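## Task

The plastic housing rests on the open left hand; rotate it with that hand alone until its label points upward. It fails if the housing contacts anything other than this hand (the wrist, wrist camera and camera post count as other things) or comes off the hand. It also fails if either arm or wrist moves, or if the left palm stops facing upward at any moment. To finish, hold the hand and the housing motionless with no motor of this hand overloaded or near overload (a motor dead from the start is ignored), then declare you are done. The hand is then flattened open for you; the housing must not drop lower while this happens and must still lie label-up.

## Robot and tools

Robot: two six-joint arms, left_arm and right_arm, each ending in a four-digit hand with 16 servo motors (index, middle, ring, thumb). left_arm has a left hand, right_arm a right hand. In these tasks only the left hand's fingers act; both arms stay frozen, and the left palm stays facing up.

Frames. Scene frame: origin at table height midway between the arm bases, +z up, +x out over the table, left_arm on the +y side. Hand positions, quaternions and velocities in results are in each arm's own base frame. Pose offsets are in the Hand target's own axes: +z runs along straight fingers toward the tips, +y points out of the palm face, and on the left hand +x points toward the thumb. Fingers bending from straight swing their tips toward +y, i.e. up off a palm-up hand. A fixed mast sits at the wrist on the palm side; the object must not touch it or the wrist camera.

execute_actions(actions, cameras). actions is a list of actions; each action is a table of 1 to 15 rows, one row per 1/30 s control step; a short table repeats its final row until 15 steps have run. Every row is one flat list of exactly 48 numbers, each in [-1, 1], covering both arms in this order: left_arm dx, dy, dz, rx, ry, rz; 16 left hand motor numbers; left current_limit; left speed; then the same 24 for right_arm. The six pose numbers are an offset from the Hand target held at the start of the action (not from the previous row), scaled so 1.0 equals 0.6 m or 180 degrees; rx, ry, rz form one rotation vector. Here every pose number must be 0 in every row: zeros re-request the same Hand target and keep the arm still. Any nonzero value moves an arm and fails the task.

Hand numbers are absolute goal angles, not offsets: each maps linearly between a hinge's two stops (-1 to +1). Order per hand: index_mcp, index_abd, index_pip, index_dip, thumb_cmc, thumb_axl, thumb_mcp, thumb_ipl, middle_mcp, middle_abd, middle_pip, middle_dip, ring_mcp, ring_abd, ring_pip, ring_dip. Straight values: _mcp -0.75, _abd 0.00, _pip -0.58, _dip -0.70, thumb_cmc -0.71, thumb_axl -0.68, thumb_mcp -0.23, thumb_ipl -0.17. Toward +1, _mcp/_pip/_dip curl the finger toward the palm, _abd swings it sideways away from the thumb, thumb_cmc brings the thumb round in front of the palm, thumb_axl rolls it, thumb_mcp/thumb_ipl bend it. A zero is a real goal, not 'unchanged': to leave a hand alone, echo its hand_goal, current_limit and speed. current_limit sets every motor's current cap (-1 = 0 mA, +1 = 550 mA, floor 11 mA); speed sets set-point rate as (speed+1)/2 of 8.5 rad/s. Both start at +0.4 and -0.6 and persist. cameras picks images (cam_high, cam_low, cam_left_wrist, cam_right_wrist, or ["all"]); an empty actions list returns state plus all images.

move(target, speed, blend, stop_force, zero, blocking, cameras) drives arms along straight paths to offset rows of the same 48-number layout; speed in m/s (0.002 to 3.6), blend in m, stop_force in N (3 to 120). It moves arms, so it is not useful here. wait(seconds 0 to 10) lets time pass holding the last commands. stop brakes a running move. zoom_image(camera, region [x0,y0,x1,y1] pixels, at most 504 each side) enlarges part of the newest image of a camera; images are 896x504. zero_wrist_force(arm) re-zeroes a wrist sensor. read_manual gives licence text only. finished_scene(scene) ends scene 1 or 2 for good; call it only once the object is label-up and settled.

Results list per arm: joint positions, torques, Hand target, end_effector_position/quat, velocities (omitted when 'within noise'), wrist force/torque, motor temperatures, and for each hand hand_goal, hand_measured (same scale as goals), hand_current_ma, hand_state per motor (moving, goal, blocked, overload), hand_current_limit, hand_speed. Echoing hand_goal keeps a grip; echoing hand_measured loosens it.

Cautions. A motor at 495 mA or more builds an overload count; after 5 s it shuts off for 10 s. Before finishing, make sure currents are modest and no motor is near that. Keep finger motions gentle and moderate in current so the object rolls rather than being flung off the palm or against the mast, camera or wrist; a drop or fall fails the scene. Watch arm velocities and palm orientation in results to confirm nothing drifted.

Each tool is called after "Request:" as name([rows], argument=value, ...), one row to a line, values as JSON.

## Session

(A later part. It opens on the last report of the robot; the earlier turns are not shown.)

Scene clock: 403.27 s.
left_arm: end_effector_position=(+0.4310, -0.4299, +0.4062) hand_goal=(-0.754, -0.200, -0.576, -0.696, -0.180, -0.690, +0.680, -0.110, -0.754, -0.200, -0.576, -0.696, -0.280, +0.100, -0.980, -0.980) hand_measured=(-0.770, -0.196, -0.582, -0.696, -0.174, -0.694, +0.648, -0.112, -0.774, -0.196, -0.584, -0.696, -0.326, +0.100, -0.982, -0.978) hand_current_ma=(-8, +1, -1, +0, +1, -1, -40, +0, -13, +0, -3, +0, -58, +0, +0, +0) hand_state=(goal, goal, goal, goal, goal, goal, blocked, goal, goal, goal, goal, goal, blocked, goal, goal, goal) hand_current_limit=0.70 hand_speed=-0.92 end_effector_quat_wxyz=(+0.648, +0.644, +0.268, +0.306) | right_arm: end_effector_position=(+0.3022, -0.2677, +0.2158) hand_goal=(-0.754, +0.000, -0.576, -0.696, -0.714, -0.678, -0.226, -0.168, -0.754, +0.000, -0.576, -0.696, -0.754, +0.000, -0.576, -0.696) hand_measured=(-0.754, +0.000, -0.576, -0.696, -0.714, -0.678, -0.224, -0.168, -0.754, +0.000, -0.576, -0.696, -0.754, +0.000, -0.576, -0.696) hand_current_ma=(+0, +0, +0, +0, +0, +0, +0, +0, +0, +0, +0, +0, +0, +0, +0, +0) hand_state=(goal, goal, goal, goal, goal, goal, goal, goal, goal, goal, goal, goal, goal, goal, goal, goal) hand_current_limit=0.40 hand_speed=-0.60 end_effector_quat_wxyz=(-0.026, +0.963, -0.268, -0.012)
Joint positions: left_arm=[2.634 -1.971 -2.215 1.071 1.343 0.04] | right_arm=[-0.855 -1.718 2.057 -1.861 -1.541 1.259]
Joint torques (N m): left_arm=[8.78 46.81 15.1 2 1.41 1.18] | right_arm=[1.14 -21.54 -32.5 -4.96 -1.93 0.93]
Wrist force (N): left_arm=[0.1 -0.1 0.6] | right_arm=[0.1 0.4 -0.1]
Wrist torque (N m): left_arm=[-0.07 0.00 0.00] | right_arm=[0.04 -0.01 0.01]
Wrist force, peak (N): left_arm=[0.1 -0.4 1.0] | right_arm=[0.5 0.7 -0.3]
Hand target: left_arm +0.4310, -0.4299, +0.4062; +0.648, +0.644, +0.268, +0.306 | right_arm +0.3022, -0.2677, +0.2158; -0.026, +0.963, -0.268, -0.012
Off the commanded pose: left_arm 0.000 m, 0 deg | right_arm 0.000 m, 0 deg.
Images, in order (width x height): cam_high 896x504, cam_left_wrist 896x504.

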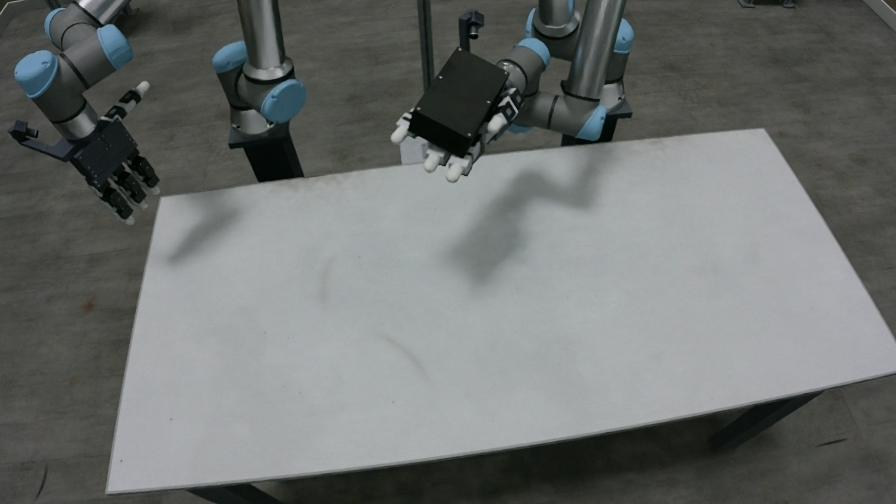

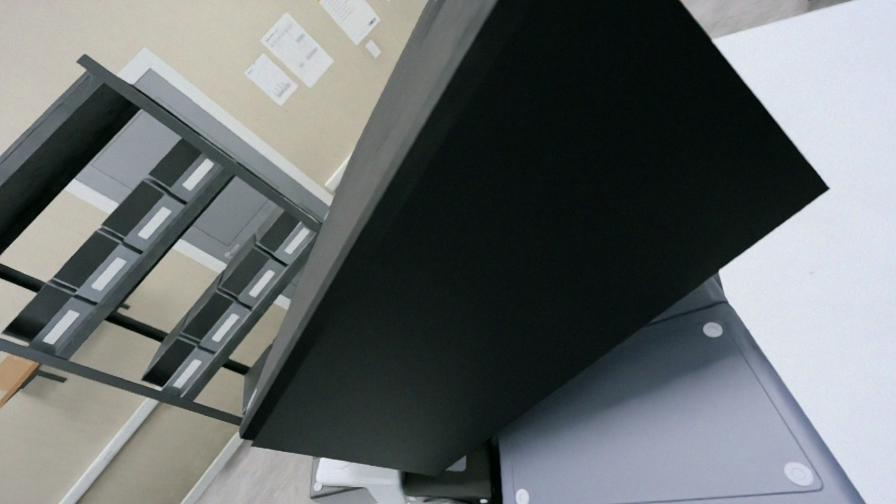

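Request:
execute_actions([
  [[0,0,0,0,0,0,-0.754,-0.2,-0.576,-0.696,-0.18,-0.69,0.68,-0.11,-0.754,-0.2,-0.576,-0.696,-0.75,0.1,-0.98,-0.98,0.7,-0.9,0,0,0,0,0,0,-0.754,0,-0.576,-0.696,-0.714,-0.678,-0.226,-0.168,-0.754,0,-0.576,-0.696,-0.754,0,-0.576,-0.696,0.4,-0.6]],
], cameras=["cam_left_wrist"])

Request:
execute_actions([
  [[0,0,0,0,0,0,-0.754,-0.2,-0.576,-0.696,-0.18,-0.69,0.68,-0.11,-0.754,-0.2,-0.576,-0.696,-0.75,0.1,-0.576,-0.696,0.7,-0.85,0,0,0,0,0,0,-0.754,0,-0.576,-0.696,-0.714,-0.678,-0.226,-0.168,-0.754,0,-0.576,-0.696,-0.754,0,-0.576,-0.696,0.4,-0.6]],
])

Request:
execute_actions([
  [[0,0,0,0,0,0,-0.754,-0.2,-0.576,-0.696,-0.25,-0.69,0.68,-0.11,-0.98,-0.1,-0.839,-0.696,-0.75,0.1,-0.576,-0.696,0.7,-0.85,0,0,0,0,0,0,-0.754,0,-0.576,-0.696,-0.714,-0.678,-0.226,-0.168,-0.754,0,-0.576,-0.696,-0.754,0,-0.576,-0.696,0.4,-0.6]],
])

Request:
execute_actions([
  [[0,0,0,0,0,0,-0.754,-0.2,-0.576,-0.696,-0.25,-0.69,0.68,-0.11,-1,-0.1,-0.839,0.9,-0.75,0.1,-0.576,-0.696,0.7,-0.7,0,0,0,0,0,0,-0.754,0,-0.576,-0.696,-0.714,-0.678,-0.226,-0.168,-0.754,0,-0.576,-0.696,-0.754,0,-0.576,-0.696,0.4,-0.6]],
], cameras=["cam_left_wrist","cam_high"])

Request:
zoom_image(camera="cam_high", region=[370, 30, 550, 190])

Scene clock: 420.37 s.
left_arm: end_effector_position=(+0.4310, -0.4299, +0.4062) hand_goal=(-0.754, -0.200, -0.576, -0.696, -0.180, -0.690, +0.680, -0.110, -0.754, -0.200, -0.576, -0.696, -0.750, +0.100, -0.980, -0.980) hand_measured=(-0.770, -0.196, -0.582, -0.696, -0.174, -0.694, +0.648, -0.112, -0.774, -0.198, -0.584, -0.696, -0.766, +0.100, -0.982, -0.978) hand_current_ma=(-8, +0, -1, +0, +1, -1, -40, +0, -13, +0, -3, +0, -9, +0, +0, +0) hand_state=(goal, goal, goal, goal, goal, goal, blocked, goal, goal, goal, goal, goal, goal, goal, goal, goal) hand_current_limit=0.70 hand_speed=-0.90 end_effector_quat_wxyz=(+0.648, +0.644, +0.268, +0.306) | right_arm: end_effector_position=(+0.3022, -0.2677, +0.2158) hand_goal=(-0.754, +0.000, -0.576, -0.696, -0.714, -0.678, -0.226, -0.168, -0.754, +0.000, -0.576, -0.696, -0.754, +0.000, -0.576, -0.696) hand_measured=(-0.754, +0.000, -0.576, -0.696, -0.714, -0.678, -0.224, -0.168, -0.754, +0.000, -0.576, -0.696, -0.754, +0.000, -0.576, -0.696) hand_current_ma=(+0, +0, +0, +0, +0, +0, +0, +0, +0, +0, +0, +0, +0, +0, +0, +0) hand_state=(goal, goal, goal, goal, goal, goal, goal, goal, goal, goal, goal, goal, goal, goal, goal, goal) hand_current_limit=0.40 hand_speed=-0.60 end_effector_quat_wxyz=(-0.026, +0.963, -0.268, -0.012)
Joint positions: left_arm=[2.634 -1.971 -2.215 1.071 1.343 0.04] | right_arm=[-0.855 -1.718 2.057 -1.861 -1.541 1.259]
Joint torques (N m): left_arm=[9.14 46.35 14.07 2.2 1.33 1.19] | right_arm=[-0.59 -21.21 -34.34 -4.71 -1.75 1.02]
Wrist force (N): left_arm=[0.3 0.1 0.7] | right_arm=[0.2 0.4 -0.2]
Wrist torque (N m): left_arm=[-0.04 -0.03 0.02] | right_arm=[0.05 -0.02 0.02]
Wrist force, peak (N): left_arm=[0.5 0.2 1.1] | right_arm=[0.7 0.5 0.1]
Hand target: left_arm +0.4310, -0.4299, +0.4062; +0.648, +0.644, +0.268, +0.306 | right_arm +0.3022, -0.2677, +0.2158; -0.026, +0.963, -0.268, -0.012
Off the commanded pose: left_arm 0.000 m, 0 deg | right_arm 0.000 m, 0 deg.
Images, in order (width x height): cam_left_wrist 896x504.

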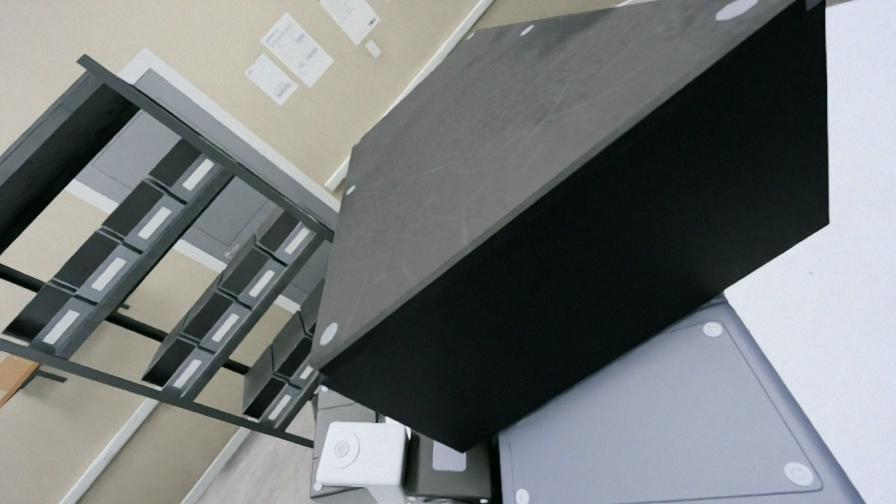

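Scene clock: 421.40 s.
left_arm: end_effector_position=(+0.4310, -0.4299, +0.4062) hand_goal=(-0.754, -0.200, -0.576, -0.696, -0.180, -0.690, +0.680, -0.110, -0.754, -0.200, -0.576, -0.696, -0.750, +0.100, -0.576, -0.696) hand_measured=(-0.770, -0.196, -0.582, -0.696, -0.174, -0.694, +0.648, -0.112, -0.774, -0.198, -0.584, -0.696, -0.768, +0.100, -0.584, -0.700) hand_current_ma=(-8, +0, -1, +0, +1, -1, -40, +0, -13, +0, -3, +0, -10, +0, -2, +0) hand_state=(goal, goal, goal, goal, goal, goal, blocked, goal, goal, goal, goal, goal, goal, goal, goal, goal) hand_current_limit=0.70 hand_speed=-0.85 end_effector_quat_wxyz=(+0.648, +0.644, +0.268, +0.306) | right_arm: end_effector_position=(+0.3022, -0.2677, +0.2158) hand_goal=(-0.754, +0.000, -0.576, -0.696, -0.714, -0.678, -0.226, -0.168, -0.754, +0.000, -0.576, -0.696, -0.754, +0.000, -0.576, -0.696) hand_measured=(-0.754, +0.000, -0.576, -0.696, -0.714, -0.678, -0.224, -0.168, -0.754, +0.000, -0.576, -0.696, -0.754, +0.000, -0.576, -0.696) hand_current_ma=(+0, +0, +0, +0, +0, +0, +0, +0, +0, +0, +0, +0, +0, +0, +0, +0) hand_state=(goal, goal, goal, goal, goal, goal, goal, goal, goal, goal, goal, goal, goal, goal, goal, goal) hand_current_limit=0.40 hand_speed=-0.60 end_effector_quat_wxyz=(-0.026, +0.963, -0.268, -0.012)
Joint positions: left_arm=[2.634 -1.971 -2.215 1.071 1.343 0.04] | right_arm=[-0.855 -1.718 2.057 -1.861 -1.541 1.259]
Joint torques (N m): left_arm=[8.8 46.15 14.86 2.25 1.39 1.21] | right_arm=[-0.2 -22.46 -33.44 -4.78 -1.77 1]
Wrist force (N): left_arm=[0.2 -0.1 0.7] | right_arm=[0.1 0.2 0.0]
Wrist torque (N m): left_arm=[-0.05 -0.01 0.01] | right_arm=[0.02 0.00 0.01]
Wrist force, peak (N): left_arm=[0.3 -0.3 0.9] | right_arm=[0.3 0.8 -0.1]
Hand target: left_arm +0.4310, -0.4299, +0.4062; +0.648, +0.644, +0.268, +0.306 | right_arm +0.3022, -0.2677, +0.2158; -0.026, +0.963, -0.268, -0.012
Off the commanded pose: left_arm 0.000 m, 0 deg | right_arm 0.000 m, 0 deg.

Scene clock: 422.17 s.
left_arm: end_effector_position=(+0.4310, -0.4299, +0.4062) hand_goal=(-0.754, -0.200, -0.576, -0.696, -0.250, -0.690, +0.680, -0.110, -0.980, -0.100, -0.840, -0.696, -0.750, +0.100, -0.576, -0.696) hand_measured=(-0.770, -0.196, -0.582, -0.696, -0.218, -0.692, +0.646, -0.112, -0.986, -0.102, -0.840, -0.696, -0.768, +0.100, -0.584, -0.700) hand_current_ma=(-10, +0, -1, +0, +28, +0, -49, +0, -2, +0, +0, +0, -10, +0, -2, +0) hand_state=(goal, goal, goal, goal, blocked, goal, blocked, goal, goal, goal, goal, goal, goal, goal, goal, goal) hand_current_limit=0.70 hand_speed=-0.85 end_effector_quat_wxyz=(+0.648, +0.644, +0.268, +0.306) | right_arm: end_effector_position=(+0.3022, -0.2677, +0.2158) hand_goal=(-0.754, +0.000, -0.576, -0.696, -0.714, -0.678, -0.226, -0.168, -0.754, +0.000, -0.576, -0.696, -0.754, +0.000, -0.576, -0.696) hand_measured=(-0.754, +0.000, -0.576, -0.696, -0.714, -0.678, -0.224, -0.168, -0.754, +0.000, -0.576, -0.696, -0.754, +0.000, -0.576, -0.696) hand_current_ma=(+0, +0, +0, +0, +0, +0, +0, +0, +0, +0, +0, +0, +0, +0, +0, +0) hand_state=(goal, goal, goal, goal, goal, goal, goal, goal, goal, goal, goal, goal, goal, goal, goal, goal) hand_current_limit=0.40 hand_speed=-0.60 end_effector_quat_wxyz=(-0.026, +0.963, -0.268, -0.012)
Joint positions: left_arm=[2.634 -1.971 -2.215 1.071 1.343 0.04] | right_arm=[-0.855 -1.718 2.057 -1.861 -1.541 1.259]
Joint torques (N m): left_arm=[8.28 46.12 14.82 2.15 1.37 1.14] | right_arm=[0.35 -20.55 -33.55 -4.6 -1.95 1.05]
Wrist force (N): left_arm=[0.0 0.1 0.8] | right_arm=[0.3 0.3 -0.1]
Wrist torque (N m): left_arm=[-0.04 0.01 -0.01] | right_arm=[0.04 -0.02 0.02]
Wrist force, peak (N): left_arm=[0.3 -0.2 0.9] | right_arm=[0.2 0.7 -0.1]
Hand target: left_arm +0.4310, -0.4299, +0.4062; +0.648, +0.644, +0.268, +0.306 | right_arm +0.3022, -0.2677, +0.2158; -0.026, +0.963, -0.268, -0.012
Off the commanded pose: left_arm 0.000 m, 0 deg | right_arm 0.000 m, 0 deg.

Scene clock: 423.97 s.
left_arm: end_effector_position=(+0.4310, -0.4299, +0.4062) hand_goal=(-0.754, -0.200, -0.576, -0.696, -0.250, -0.690, +0.680, -0.110, -1.000, -0.100, -0.840, +0.900, -0.750, +0.100, -0.576, -0.696) hand_measured=(-0.770, -0.196, -0.582, -0.696, -0.218, -0.692, +0.646, -0.112, -1.000, -0.102, -0.848, +0.886, -0.768, +0.100, -0.584, -0.700) hand_current_ma=(-10, +0, -1, +0, +28, +0, -49, +0, +0, +0, -3, -6, -10, +0, -2, +0) hand_state=(goal, goal, goal, goal, blocked, goal, blocked, goal, goal, goal, goal, goal, goal, goal, goal, goal) hand_current_limit=0.70 hand_speed=-0.70 end_effector_quat_wxyz=(+0.648, +0.644, +0.268, +0.306) | right_arm: end_effector_position=(+0.3022, -0.2677, +0.2158) hand_goal=(-0.754, +0.000, -0.576, -0.696, -0.714, -0.678, -0.226, -0.168, -0.754, +0.000, -0.576, -0.696, -0.754, +0.000, -0.576, -0.696) hand_measured=(-0.754, +0.000, -0.576, -0.696, -0.714, -0.678, -0.224, -0.168, -0.754, +0.000, -0.576, -0.696, -0.754, +0.000, -0.576, -0.696) hand_current_ma=(+0, +0, +0, +0, +0, +0, +0, +0, +0, +0, +0, +0, +0, +0, +0, +0) hand_state=(goal, goal, goal, goal, goal, goal, goal, goal, goal, goal, goal, goal, goal, goal, goal, goal) hand_current_limit=0.40 hand_speed=-0.60 end_effector_quat_wxyz=(-0.026, +0.963, -0.268, -0.012)
Joint positions: left_arm=[2.634 -1.971 -2.215 1.071 1.343 0.04] | right_arm=[-0.855 -1.718 2.057 -1.861 -1.541 1.259]
Joint torques (N m): left_arm=[8.58 46.02 14.61 2.17 1.38 1.05] | right_arm=[-0.9 -21.51 -33.64 -4.81 -1.65 1.14]
Wrist force (N): left_arm=[0.2 0.0 0.5] | right_arm=[0.0 0.3 0.2]
Wrist torque (N m): left_arm=[-0.04 -0.02 0.01] | right_arm=[0.02 0.00 0.00]
Wrist force, peak (N): left_arm=[0.0 0.0 1.0] | right_arm=[0.1 0.7 0.0]
Hand target: left_arm +0.4310, -0.4299, +0.4062; +0.648, +0.644, +0.268, +0.306 | right_arm +0.3022, -0.2677, +0.2158; -0.026, +0.963, -0.268, -0.012
Off the commanded pose: left_arm 0.000 m, 0 deg | right_arm 0.000 m, 0 deg.
Images, in order (width x height): cam_high 896x504, cam_left_wrist 896x504.

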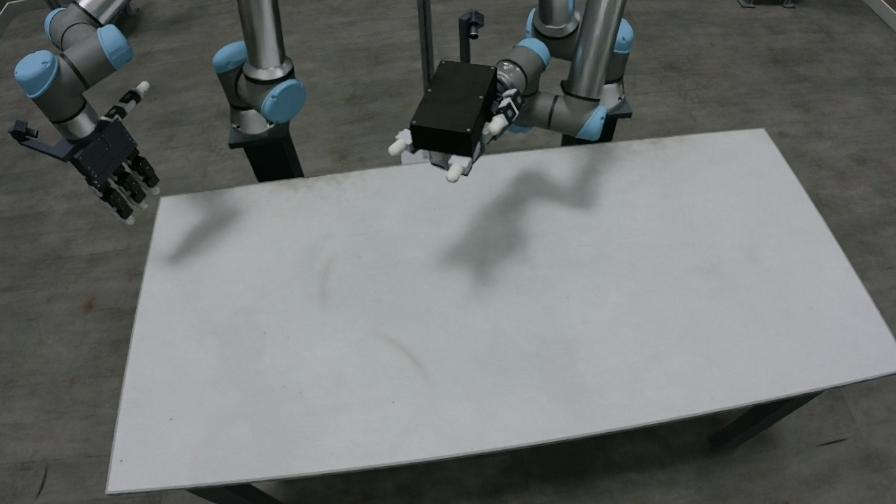

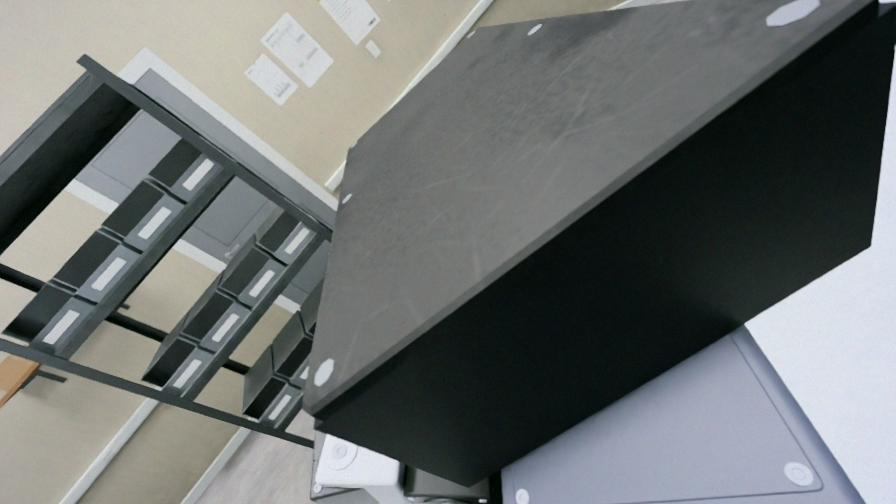

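Scaled by 2.800 from the camera's 896x504 image, which has a finer 1280x720 frame.

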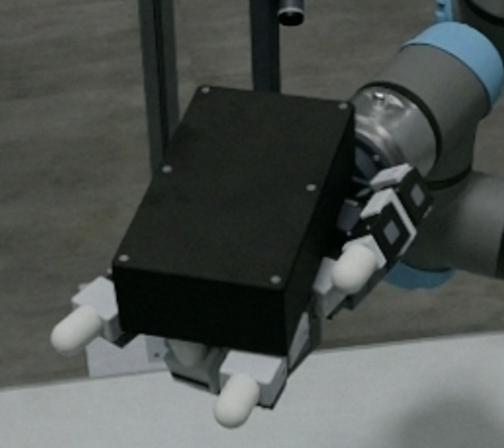

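Request:
execute_actions([
  [[0,0,0,0,0,0,-0.754,-0.2,-0.576,-0.696,-0.22,-0.69,0.66,-0.11,-0.849,-0.1,-0.577,0.725,-0.75,0.1,-0.576,-0.696,0.7,-0.9,0,0,0,0,0,0,-0.754,0,-0.576,-0.696,-0.714,-0.678,-0.226,-0.168,-0.754,0,-0.576,-0.696,-0.754,0,-0.576,-0.696,0.4,-0.6]],
], cameras=["cam_left_wrist","cam_high"])

Request:
execute_actions([
  [[0,0,0,0,0,0,-0.754,-0.2,-0.576,-0.696,-0.22,-0.69,0.66,-0.11,-0.781,-0.1,-0.65,0.391,-0.75,0.1,-0.576,-0.696,0.7,-0.9,0,0,0,0,0,0,-0.754,0,-0.576,-0.696,-0.714,-0.678,-0.226,-0.168,-0.754,0,-0.576,-0.696,-0.754,0,-0.576,-0.696,0.4,-0.6]],
], cameras=["cam_left_wrist","cam_high"])

Request:
zoom_image(camera="cam_high", region=[370, 30, 550, 190])

Scene clock: 439.10 s.
left_arm: end_effector_position=(+0.4310, -0.4299, +0.4062) hand_goal=(-0.754, -0.200, -0.576, -0.696, -0.220, -0.690, +0.660, -0.110, -0.850, -0.100, -0.578, +0.724, -0.750, +0.100, -0.576, -0.696) hand_measured=(-0.770, -0.196, -0.582, -0.696, -0.216, -0.692, +0.638, -0.112, -0.894, -0.102, -0.604, +0.724, -0.768, +0.100, -0.584, -0.700) hand_current_ma=(-10, +0, -1, +0, +1, +0, -22, +0, -53, +0, -20, +0, -10, +0, -2, +0) hand_state=(goal, goal, goal, goal, goal, goal, blocked, goal, blocked, goal, blocked, goal, goal, goal, goal, goal) hand_current_limit=0.70 hand_speed=-0.90 end_effector_quat_wxyz=(+0.648, +0.644, +0.268, +0.306) | right_arm: end_effector_position=(+0.3022, -0.2677, +0.2158) hand_goal=(-0.754, +0.000, -0.576, -0.696, -0.714, -0.678, -0.226, -0.168, -0.754, +0.000, -0.576, -0.696, -0.754, +0.000, -0.576, -0.696) hand_measured=(-0.754, +0.000, -0.576, -0.696, -0.714, -0.678, -0.224, -0.168, -0.754, +0.000, -0.576, -0.696, -0.754, +0.000, -0.576, -0.696) hand_current_ma=(+0, +0, +0, +0, +0, +0, +0, +0, +0, +0, +0, +0, +0, +0, +0, +0) hand_state=(goal, goal, goal, goal, goal, goal, goal, goal, goal, goal, goal, goal, goal, goal, goal, goal) hand_current_limit=0.40 hand_speed=-0.60 end_effector_quat_wxyz=(-0.026, +0.963, -0.268, -0.012)
Joint positions: left_arm=[2.634 -1.971 -2.215 1.071 1.343 0.04] | right_arm=[-0.855 -1.718 2.057 -1.861 -1.541 1.259]
Joint torques (N m): left_arm=[7.61 45.09 15.21 2.03 1.22 0.03] | right_arm=[-0.5 -21.25 -34.91 -4.88 -1.89 1.42]
Wrist force (N): left_arm=[0.1 -0.1 0.9] | right_arm=[0.1 0.3 -0.1]
Wrist torque (N m): left_arm=[-0.11 0.01 0.01] | right_arm=[0.04 0.00 0.01]
Wrist force, peak (N): left_arm=[0.2 0.0 1.2] | right_arm=[0.3 0.7 -0.3]
Hand target: left_arm +0.4310, -0.4299, +0.4062; +0.648, +0.644, +0.268, +0.306 | right_arm +0.3022, -0.2677, +0.2158; -0.026, +0.963, -0.268, -0.012
Off the commanded pose: left_arm 0.000 m, 0 deg | right_arm 0.000 m, 0 deg.
Images, in order (width x height): cam_high 896x504, cam_left_wrist 896x504.

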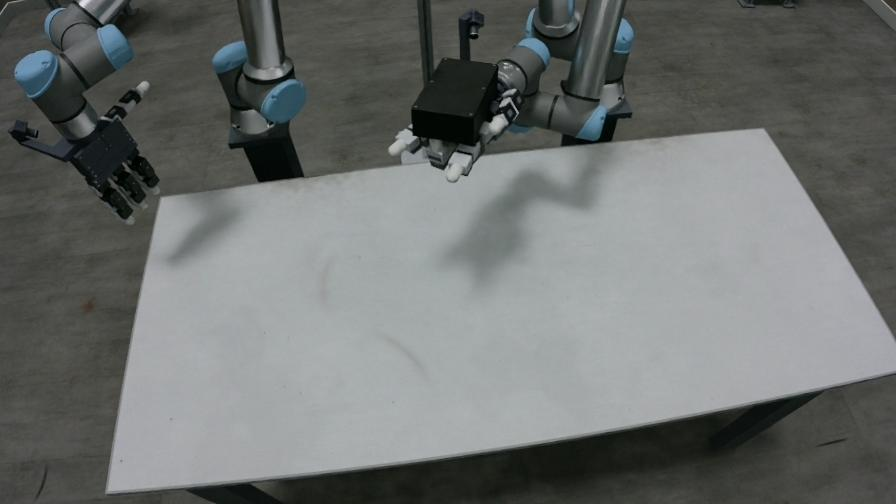

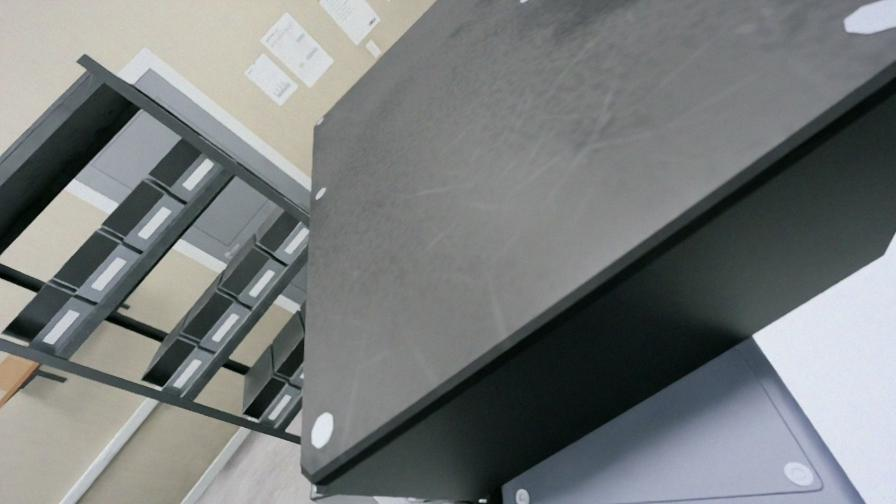

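Scene clock: 440.30 s.
left_arm: end_effector_position=(+0.4310, -0.4299, +0.4062) hand_goal=(-0.754, -0.200, -0.576, -0.696, -0.220, -0.690, +0.660, -0.110, -0.782, -0.100, -0.650, +0.390, -0.750, +0.100, -0.576, -0.696) hand_measured=(-0.770, -0.196, -0.582, -0.696, -0.216, -0.692, +0.638, -0.112, -0.824, -0.102, -0.656, +0.394, -0.768, +0.100, -0.584, -0.700) hand_current_ma=(-10, +0, -1, +0, +1, +0, -22, +0, -50, +0, -2, +1, -10, +0, -2, +0) hand_state=(goal, goal, goal, goal, goal, goal, blocked, goal, blocked, goal, goal, goal, goal, goal, goal, goal) hand_current_limit=0.70 hand_speed=-0.90 end_effector_quat_wxyz=(+0.648, +0.644, +0.268, +0.306) | right_arm: end_effector_position=(+0.3022, -0.2677, +0.2158) hand_goal=(-0.754, +0.000, -0.576, -0.696, -0.714, -0.678, -0.226, -0.168, -0.754, +0.000, -0.576, -0.696, -0.754, +0.000, -0.576, -0.696) hand_measured=(-0.754, +0.000, -0.576, -0.696, -0.714, -0.678, -0.224, -0.168, -0.754, +0.000, -0.576, -0.696, -0.754, +0.000, -0.576, -0.696) hand_current_ma=(+0, +0, +0, +0, +0, +0, +0, +0, +0, +0, +0, +0, +0, +0, +0, +0) hand_state=(goal, goal, goal, goal, goal, goal, goal, goal, goal, goal, goal, goal, goal, goal, goal, goal) hand_current_limit=0.40 hand_speed=-0.60 end_effector_quat_wxyz=(-0.026, +0.963, -0.268, -0.012)
Joint positions: left_arm=[2.634 -1.971 -2.215 1.071 1.343 0.04] | right_arm=[-0.855 -1.718 2.057 -1.861 -1.541 1.259]
Joint torques (N m): left_arm=[7.81 45.51 14.39 2.02 1.2 -0.06] | right_arm=[-0.16 -20.98 -33.08 -4.67 -2.09 1.21]
Wrist force (N): left_arm=[0.2 0.1 0.7] | right_arm=[0.3 0.2 0.1]
Wrist torque (N m): left_arm=[-0.04 -0.01 0.01] | right_arm=[0.00 -0.04 0.03]
Wrist force, peak (N): left_arm=[0.4 0.0 1.0] | right_arm=[0.3 0.6 0.1]
Hand target: left_arm +0.4310, -0.4299, +0.4062; +0.648, +0.644, +0.268, +0.306 | right_arm +0.3022, -0.2677, +0.2158; -0.026, +0.963, -0.268, -0.012
Off the commanded pose: left_arm 0.000 m, 0 deg | right_arm 0.000 m, 0 deg.
Images, in order (width x height): cam_high 896x504, cam_left_wrist 896x504.

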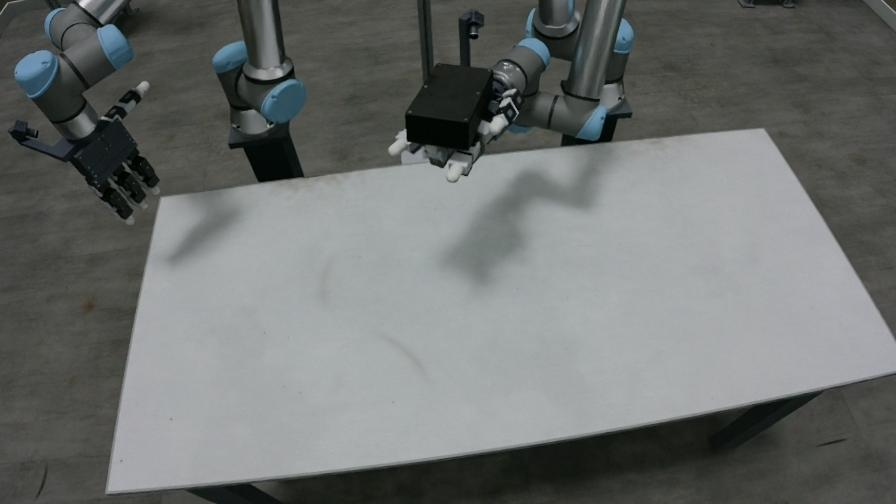

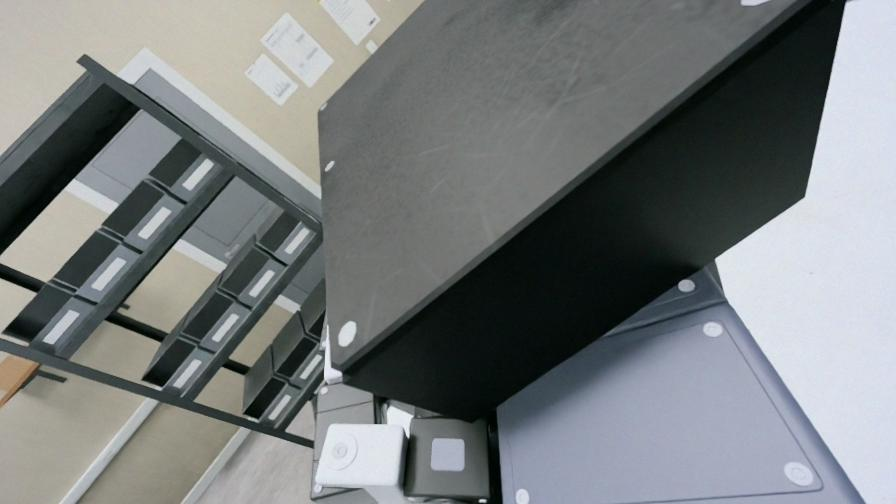

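Scaled by 2.800 from the camera's 896x504 image, which has a finer 1280x720 frame.

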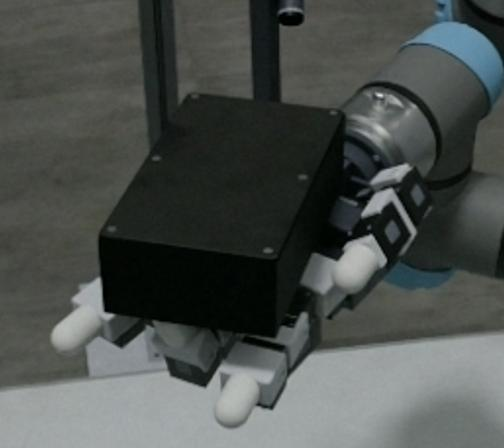

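Request:
execute_actions(actions=[], cameras=["cam_left_wrist","cam_high"])

Scene clock: 457.93 s.
left_arm: end_effector_position=(+0.4310, -0.4299, +0.4062) hand_goal=(-0.754, -0.200, -0.576, -0.696, -0.220, -0.690, +0.660, -0.110, -0.782, -0.100, -0.650, +0.390, -0.750, +0.100, -0.576, -0.696) hand_measured=(-0.770, -0.196, -0.582, -0.696, -0.216, -0.692, +0.638, -0.112, -0.824, -0.102, -0.656, +0.394, -0.768, +0.100, -0.584, -0.700) hand_current_ma=(-10, +0, -1, +0, +1, +0, -22, +0, -50, +0, -2, +1, -10, +0, -2, +0) hand_state=(goal, goal, goal, goal, goal, goal, blocked, goal, blocked, goal, goal, goal, goal, goal, goal, goal) hand_current_limit=0.70 hand_speed=-0.90 end_effector_quat_wxyz=(+0.648, +0.644, +0.268, +0.306) | right_arm: end_effector_position=(+0.3022, -0.2677, +0.2158) hand_goal=(-0.754, +0.000, -0.576, -0.696, -0.714, -0.678, -0.226, -0.168, -0.754, +0.000, -0.576, -0.696, -0.754, +0.000, -0.576, -0.696) hand_measured=(-0.754, +0.000, -0.576, -0.696, -0.714, -0.678, -0.224, -0.168, -0.754, +0.000, -0.576, -0.696, -0.754, +0.000, -0.576, -0.696) hand_current_ma=(+0, +0, +0, +0, +0, +0, +0, +0, +0, +0, +0, +0, +0, +0, +0, +0) hand_state=(goal, goal, goal, goal, goal, goal, goal, goal, goal, goal, goal, goal, goal, goal, goal, goal) hand_current_limit=0.40 hand_speed=-0.60 end_effector_quat_wxyz=(-0.026, +0.963, -0.268, -0.012)
Joint positions: left_arm=[2.634 -1.971 -2.215 1.071 1.343 0.04] | right_arm=[-0.855 -1.718 2.057 -1.861 -1.541 1.259]
Joint velocities: within noise
Joint torques (N m): left_arm=[7.81 45.53 14.6 2.31 0.99 -1.04] | right_arm=[-0.38 -22.11 -34.33 -4.63 -1.84 1.2]
Motor temperatures (°C): left_arm=[33 31 34 37 35 32] | right_arm=[32 29 33 36 37 36]
Wrist force (N): left_arm=[0.2 -0.4 0.9] | right_arm=[0.2 0.4 0.0]
Wrist torque (N m): left_arm=[-0.09 -0.01 0.03] | right_arm=[0.03 -0.02 0.01]
Wrist force, peak (N): left_arm=[0.3 0.4 1.0] | right_arm=[0.1 0.8 0.4]
Hand target: left_arm +0.4310, -0.4299, +0.4062; +0.648, +0.644, +0.268, +0.306 | right_arm +0.3022, -0.2677, +0.2158; -0.026, +0.963, -0.268, -0.012
Off the commanded pose: left_arm 0.000 m, 0 deg | right_arm 0.000 m, 0 deg.
Images, in order (width x height): cam_high 896x504, cam_left_wrist 896x504.

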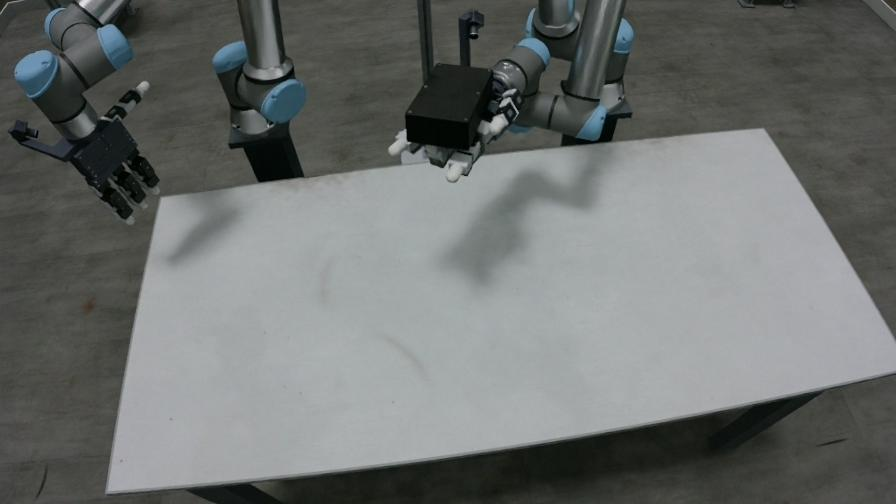

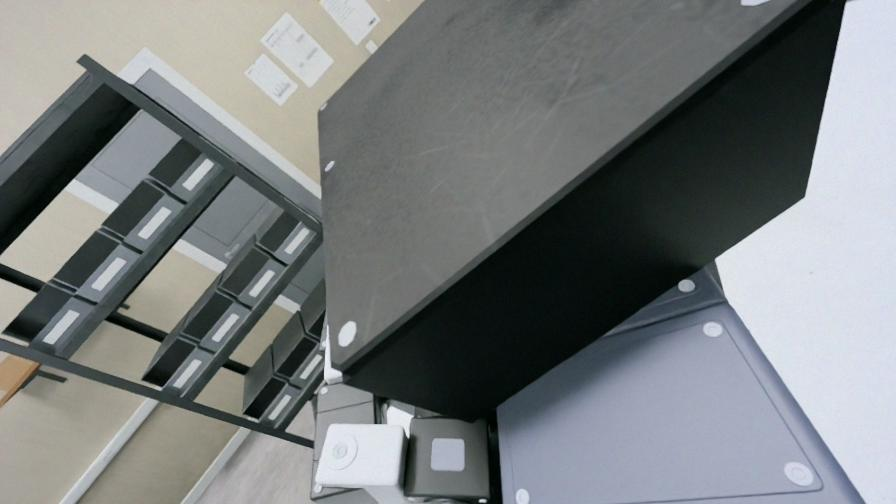

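Request:
move([
  [0,0,0,0,0,0,-0.754,-0.2,-0.576,-0.696,-0.22,-0.69,0.66,-0.11,-0.644,-0.1,-0.635,-0.203,-0.75,0.1,-0.576,-0.696,0.7,-0.9,0,0,0,0,0,0,-0.754,0,-0.576,-0.696,-0.714,-0.678,-0.226,-0.168,-0.754,0,-0.576,-0.696,-0.754,0,-0.576,-0.696,0.4,-0.6],
  [0,0,0,0,0,0,-0.754,-0.2,-0.576,-0.696,-0.22,-0.69,0.66,-0.11,-0.616,-0.1,-0.576,-0.696,-0.75,0.1,-0.576,-0.696,0.7,-0.9,0,0,0,0,0,0,-0.754,0,-0.576,-0.696,-0.714,-0.678,-0.226,-0.168,-0.754,0,-0.576,-0.696,-0.754,0,-0.576,-0.696,0.4,-0.6],
], cameras=["cam_left_wrist","cam_high"])

Scene clock: 465.50 s.
left_arm: end_effector_position=(+0.4310, -0.4299, +0.4062) hand_goal=(-0.754, -0.200, -0.576, -0.696, -0.220, -0.690, +0.660, -0.110, -0.616, -0.100, -0.576, -0.696, -0.750, +0.100, -0.576, -0.696) hand_measured=(-0.770, -0.196, -0.582, -0.696, -0.216, -0.692, +0.638, -0.112, -0.668, -0.100, -0.608, -0.698, -0.768, +0.100, -0.584, -0.700) hand_current_ma=(-10, +0, -1, +0, +1, +0, -22, +0, -72, +0, -26, +0, -10, +0, -2, +0) hand_state=(goal, goal, goal, goal, goal, goal, blocked, goal, blocked, goal, blocked, goal, goal, goal, goal, goal) hand_current_limit=0.70 hand_speed=-0.90 end_effector_quat_wxyz=(+0.648, +0.644, +0.268, +0.306) | right_arm: end_effector_position=(+0.3022, -0.2677, +0.2158) hand_goal=(-0.754, +0.000, -0.576, -0.696, -0.714, -0.678, -0.226, -0.168, -0.754, +0.000, -0.576, -0.696, -0.754, +0.000, -0.576, -0.696) hand_measured=(-0.754, +0.000, -0.576, -0.696, -0.714, -0.678, -0.224, -0.168, -0.754, +0.000, -0.576, -0.696, -0.754, +0.000, -0.576, -0.696) hand_current_ma=(+0, +0, +0, +0, +0, +0, +0, +0, +0, +0, +0, +0, +0, +0, +0, +0) hand_state=(goal, goal, goal, goal, goal, goal, goal, goal, goal, goal, goal, goal, goal, goal, goal, goal) hand_current_limit=0.40 hand_speed=-0.60 end_effector_quat_wxyz=(-0.026, +0.963, -0.268, -0.012)
Joint positions: left_arm=[2.634 -1.971 -2.215 1.071 1.343 0.04] | right_arm=[-0.855 -1.718 2.057 -1.861 -1.541 1.259]
Joint torques (N m): left_arm=[7.66 45.63 14.54 2.28 0.93 -1.06] | right_arm=[0.12 -20.91 -32.81 -4.78 -1.61 1.26]
Wrist force (N): left_arm=[0.1 -0.3 0.9] | right_arm=[0.2 0.4 0.2]
Wrist torque (N m): left_arm=[-0.03 -0.01 0.02] | right_arm=[0.03 -0.03 0.03]
Wrist force, peak (N): left_arm=[0.2 -0.3 1.2] | right_arm=[0.3 0.8 -0.2]
Hand target: left_arm +0.4310, -0.4299, +0.4062; +0.648, +0.644, +0.268, +0.306 | right_arm +0.3022, -0.2677, +0.2158; -0.026, +0.963, -0.268, -0.012
Off the commanded pose: left_arm 0.000 m, 0 deg | right_arm 0.000 m, 0 deg.
move: done
Images, in order (width x height): cam_high 896x504, cam_left_wrist 896x504.

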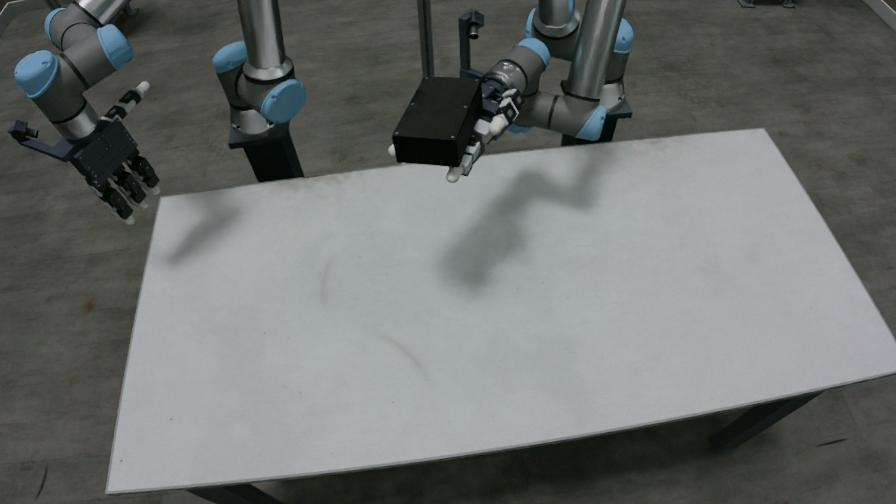

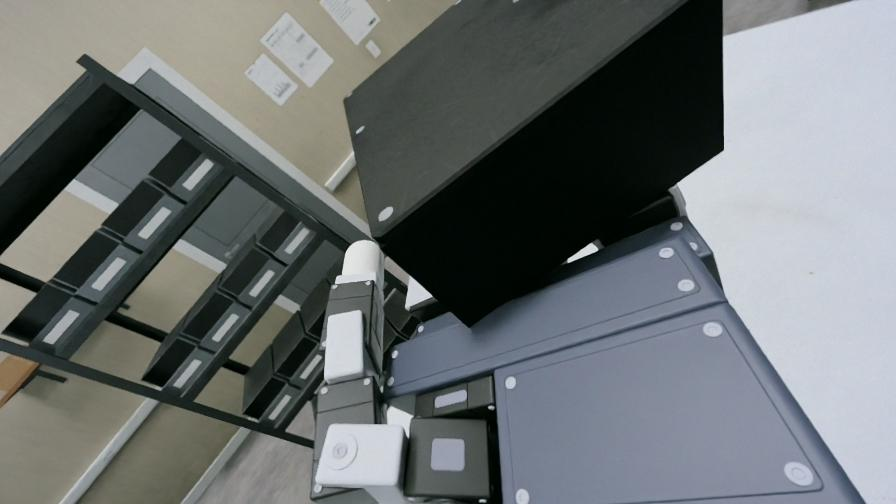

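Request:
move([
  [0,0,0,0,0,0,-0.754,-0.2,-0.576,-0.696,-0.22,-0.69,0.66,-0.11,-0.754,-0.1,-0.576,-0.696,-0.75,0.1,-0.576,-0.696,0.7,-0.9,0,0,0,0,0,0,-0.754,0,-0.576,-0.696,-0.714,-0.678,-0.226,-0.168,-0.754,0,-0.576,-0.696,-0.754,0,-0.576,-0.696,0.4,-0.6],
  [0,0,0,0,0,0,-0.754,-0.2,-0.576,-0.696,-0.22,-0.69,0.66,-0.11,-0.754,-0.1,-0.576,-0.696,-1,0.1,-0.98,-0.98,0.7,-0.8,0,0,0,0,0,0,-0.754,0,-0.576,-0.696,-0.714,-0.678,-0.226,-0.168,-0.754,0,-0.576,-0.696,-0.754,0,-0.576,-0.696,0.4,-0.6],
  [0,0,0,0,0,0,-0.754,-0.2,-0.576,-0.696,-0.22,-0.69,0.66,-0.11,-0.754,-0.1,-0.576,-0.696,-1,-0.12,-0.98,-0.98,0.7,-0.8,0,0,0,0,0,0,-0.754,0,-0.576,-0.696,-0.714,-0.678,-0.226,-0.168,-0.754,0,-0.576,-0.696,-0.754,0,-0.576,-0.696,0.4,-0.6],
], cameras=["cam_left_wrist","cam_high"])

Request:
zoom_image(camera="cam_high", region=[370, 30, 550, 190])

Scene clock: 508.33 s.
left_arm: end_effector_position=(+0.4310, -0.4299, +0.4062) hand_goal=(-0.754, -0.200, -0.576, -0.696, -0.220, -0.690, +0.660, -0.110, -0.754, -0.100, -0.576, -0.696, -1.000, -0.120, -0.980, -0.980) hand_measured=(-0.772, -0.198, -0.584, -0.698, -0.216, -0.692, +0.638, -0.112, -0.778, -0.100, -0.596, -0.698, -1.000, -0.116, -0.978, -0.978) hand_current_ma=(-11, +0, -2, +0, +1, +0, -22, +0, -18, +0, -12, +0, +0, +1, +0, +0) hand_state=(goal, goal, goal, goal, goal, goal, blocked, goal, blocked, goal, blocked, goal, goal, goal, goal, goal) hand_current_limit=0.70 hand_speed=-0.80 end_effector_quat_wxyz=(+0.648, +0.644, +0.268, +0.306) | right_arm: end_effector_position=(+0.3022, -0.2677, +0.2158) hand_goal=(-0.754, +0.000, -0.576, -0.696, -0.714, -0.678, -0.226, -0.168, -0.754, +0.000, -0.576, -0.696, -0.754, +0.000, -0.576, -0.696) hand_measured=(-0.754, +0.000, -0.576, -0.696, -0.714, -0.678, -0.224, -0.168, -0.754, +0.000, -0.576, -0.696, -0.754, +0.000, -0.576, -0.696) hand_current_ma=(+0, +0, +0, +0, +0, +0, +0, +0, +0, +0, +0, +0, +0, +0, +0, +0) hand_state=(goal, goal, goal, goal, goal, goal, goal, goal, goal, goal, goal, goal, goal, goal, goal, goal) hand_current_limit=0.40 hand_speed=-0.60 end_effector_quat_wxyz=(-0.026, +0.963, -0.268, -0.012)
Joint positions: left_arm=[2.634 -1.971 -2.215 1.071 1.343 0.04] | right_arm=[-0.855 -1.718 2.057 -1.861 -1.541 1.259]
Joint torques (N m): left_arm=[6.93 45.36 13.85 2.02 0.89 -0.71] | right_arm=[-0.22 -21.08 -33.02 -4.72 -1.79 1.38]
Wrist force (N): left_arm=[0.3 0.1 0.7] | right_arm=[0.3 0.3 0.1]
Wrist torque (N m): left_arm=[0.02 -0.02 0.01] | right_arm=[0.03 -0.04 0.02]
Wrist force, peak (N): left_arm=[0.0 0.1 1.3] | right_arm=[0.6 0.6 0.0]
Hand target: left_arm +0.4310, -0.4299, +0.4062; +0.648, +0.644, +0.268, +0.306 | right_arm +0.3022, -0.2677, +0.2158; -0.026, +0.963, -0.268, -0.012
Off the commanded pose: left_arm 0.000 m, 0 deg | right_arm 0.000 m, 0 deg.
move: done
Images, in order (width x height): cam_high 896x504, cam_left_wrist 896x504.

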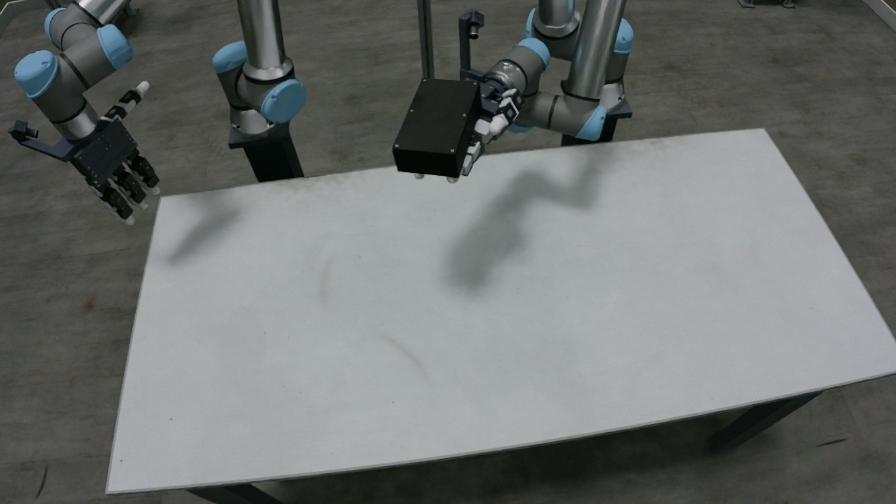

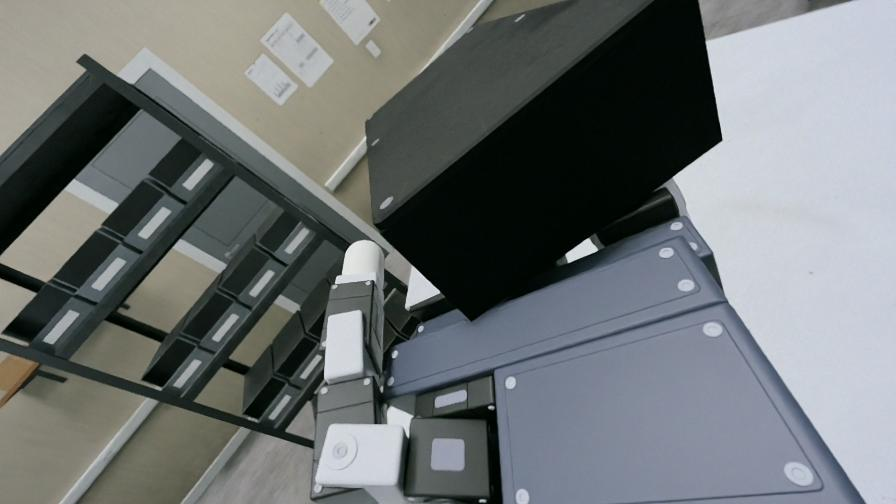

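Scaled by 2.800 from the camera's 896x504 image, which has a finer 1280x720 frame.

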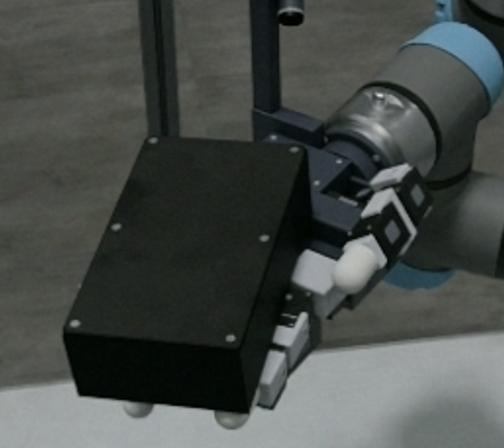

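Request:
move([
  [0,0,0,0,0,0,-0.754,-0.2,-0.576,-0.696,-0.22,-0.69,0.66,-0.11,-0.754,-0.1,-0.576,-0.696,-0.75,-0.12,-0.98,-0.98,0.7,-0.88,0,0,0,0,0,0,-0.754,0,-0.576,-0.696,-0.714,-0.678,-0.226,-0.168,-0.754,0,-0.576,-0.696,-0.754,0,-0.576,-0.696,0.4,-0.6],
  [0,0,0,0,0,0,-0.754,-0.2,-0.576,-0.696,-0.22,-0.69,0.66,-0.11,-0.754,-0.1,-0.576,-0.696,-0.5,-0.12,-0.98,-0.98,0.7,-0.9,0,0,0,0,0,0,-0.754,0,-0.576,-0.696,-0.714,-0.678,-0.226,-0.168,-0.754,0,-0.576,-0.696,-0.754,0,-0.576,-0.696,0.4,-0.6],
], cameras=["cam_left_wrist","cam_high"])

Request:
zoom_image(camera="cam_high", region=[370, 30, 550, 190])

Scene clock: 514.90 s.
left_arm: end_effector_position=(+0.4310, -0.4299, +0.4062) hand_goal=(-0.754, -0.200, -0.576, -0.696, -0.220, -0.690, +0.660, -0.110, -0.754, -0.100, -0.576, -0.696, -0.500, -0.120, -0.980, -0.980) hand_measured=(-0.772, -0.198, -0.584, -0.698, -0.216, -0.692, +0.638, -0.112, -0.776, -0.100, -0.586, -0.698, -0.550, -0.118, -0.980, -0.978) hand_current_ma=(-11, +0, -2, +0, +1, +0, -22, +0, -16, +0, -3, +0, -65, +0, +0, +0) hand_state=(goal, goal, goal, goal, goal, goal, blocked, goal, blocked, goal, goal, goal, blocked, goal, goal, goal) hand_current_limit=0.70 hand_speed=-0.90 end_effector_quat_wxyz=(+0.648, +0.644, +0.268, +0.306) | right_arm: end_effector_position=(+0.3022, -0.2677, +0.2158) hand_goal=(-0.754, +0.000, -0.576, -0.696, -0.714, -0.678, -0.226, -0.168, -0.754, +0.000, -0.576, -0.696, -0.754, +0.000, -0.576, -0.696) hand_measured=(-0.754, +0.000, -0.576, -0.696, -0.714, -0.678, -0.224, -0.168, -0.754, +0.000, -0.576, -0.696, -0.754, +0.000, -0.576, -0.696) hand_current_ma=(+0, +0, +0, +0, +0, +0, +0, +0, +0, +0, +0, +0, +0, +0, +0, +0) hand_state=(goal, goal, goal, goal, goal, goal, goal, goal, goal, goal, goal, goal, goal, goal, goal, goal) hand_current_limit=0.40 hand_speed=-0.60 end_effector_quat_wxyz=(-0.026, +0.963, -0.268, -0.012)
Joint positions: left_arm=[2.634 -1.971 -2.215 1.071 1.343 0.04] | right_arm=[-0.855 -1.718 2.057 -1.861 -1.541 1.259]
Joint torques (N m): left_arm=[6.79 44.9 13.92 1.86 0.74 -0.66] | right_arm=[-0.48 -20.34 -33.82 -4.73 -1.94 0.98]
Wrist force (N): left_arm=[0.3 0.2 0.9] | right_arm=[0.2 0.3 0.0]
Wrist torque (N m): left_arm=[0.03 -0.02 0.00] | right_arm=[0.03 -0.01 0.02]
Wrist force, peak (N): left_arm=[-0.1 -0.1 1.3] | right_arm=[0.1 0.6 -0.5]
Hand target: left_arm +0.4310, -0.4299, +0.4062; +0.648, +0.644, +0.268, +0.306 | right_arm +0.3022, -0.2677, +0.2158; -0.026, +0.963, -0.268, -0.012
Off the commanded pose: left_arm 0.000 m, 0 deg | right_arm 0.000 m, 0 deg.
move: done
Images, in order (width x height): cam_high 896x504, cam_left_wrist 896x504.

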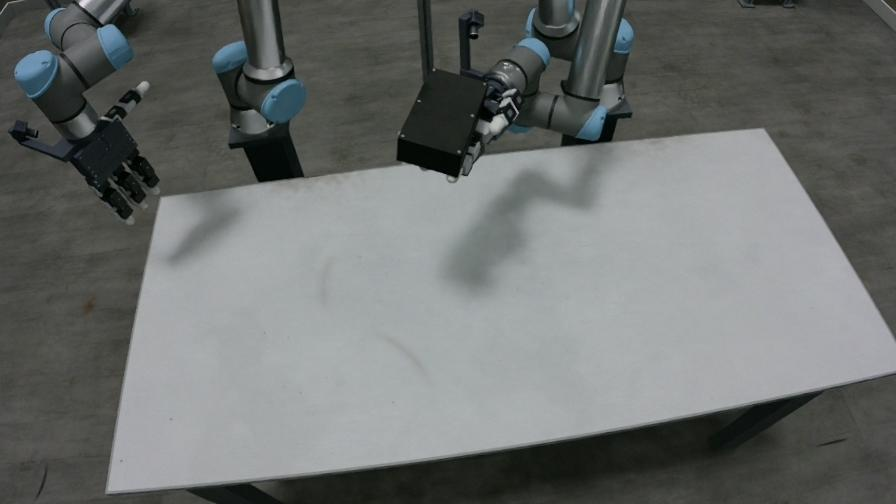

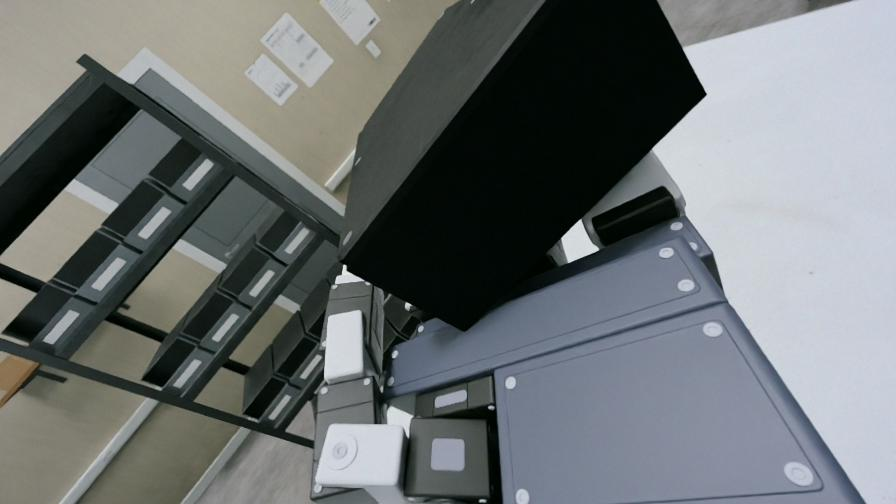

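Scaled by 2.800 from the camera's 896x504 image, which has a finer 1280x720 frame.

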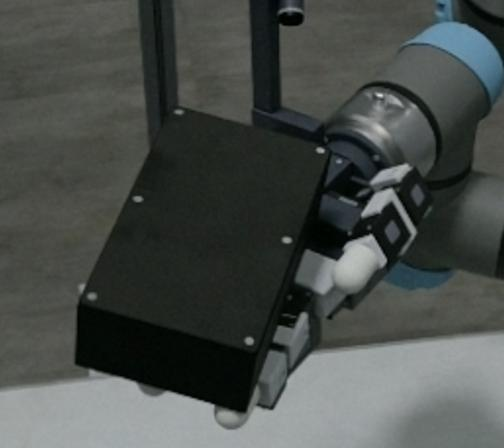

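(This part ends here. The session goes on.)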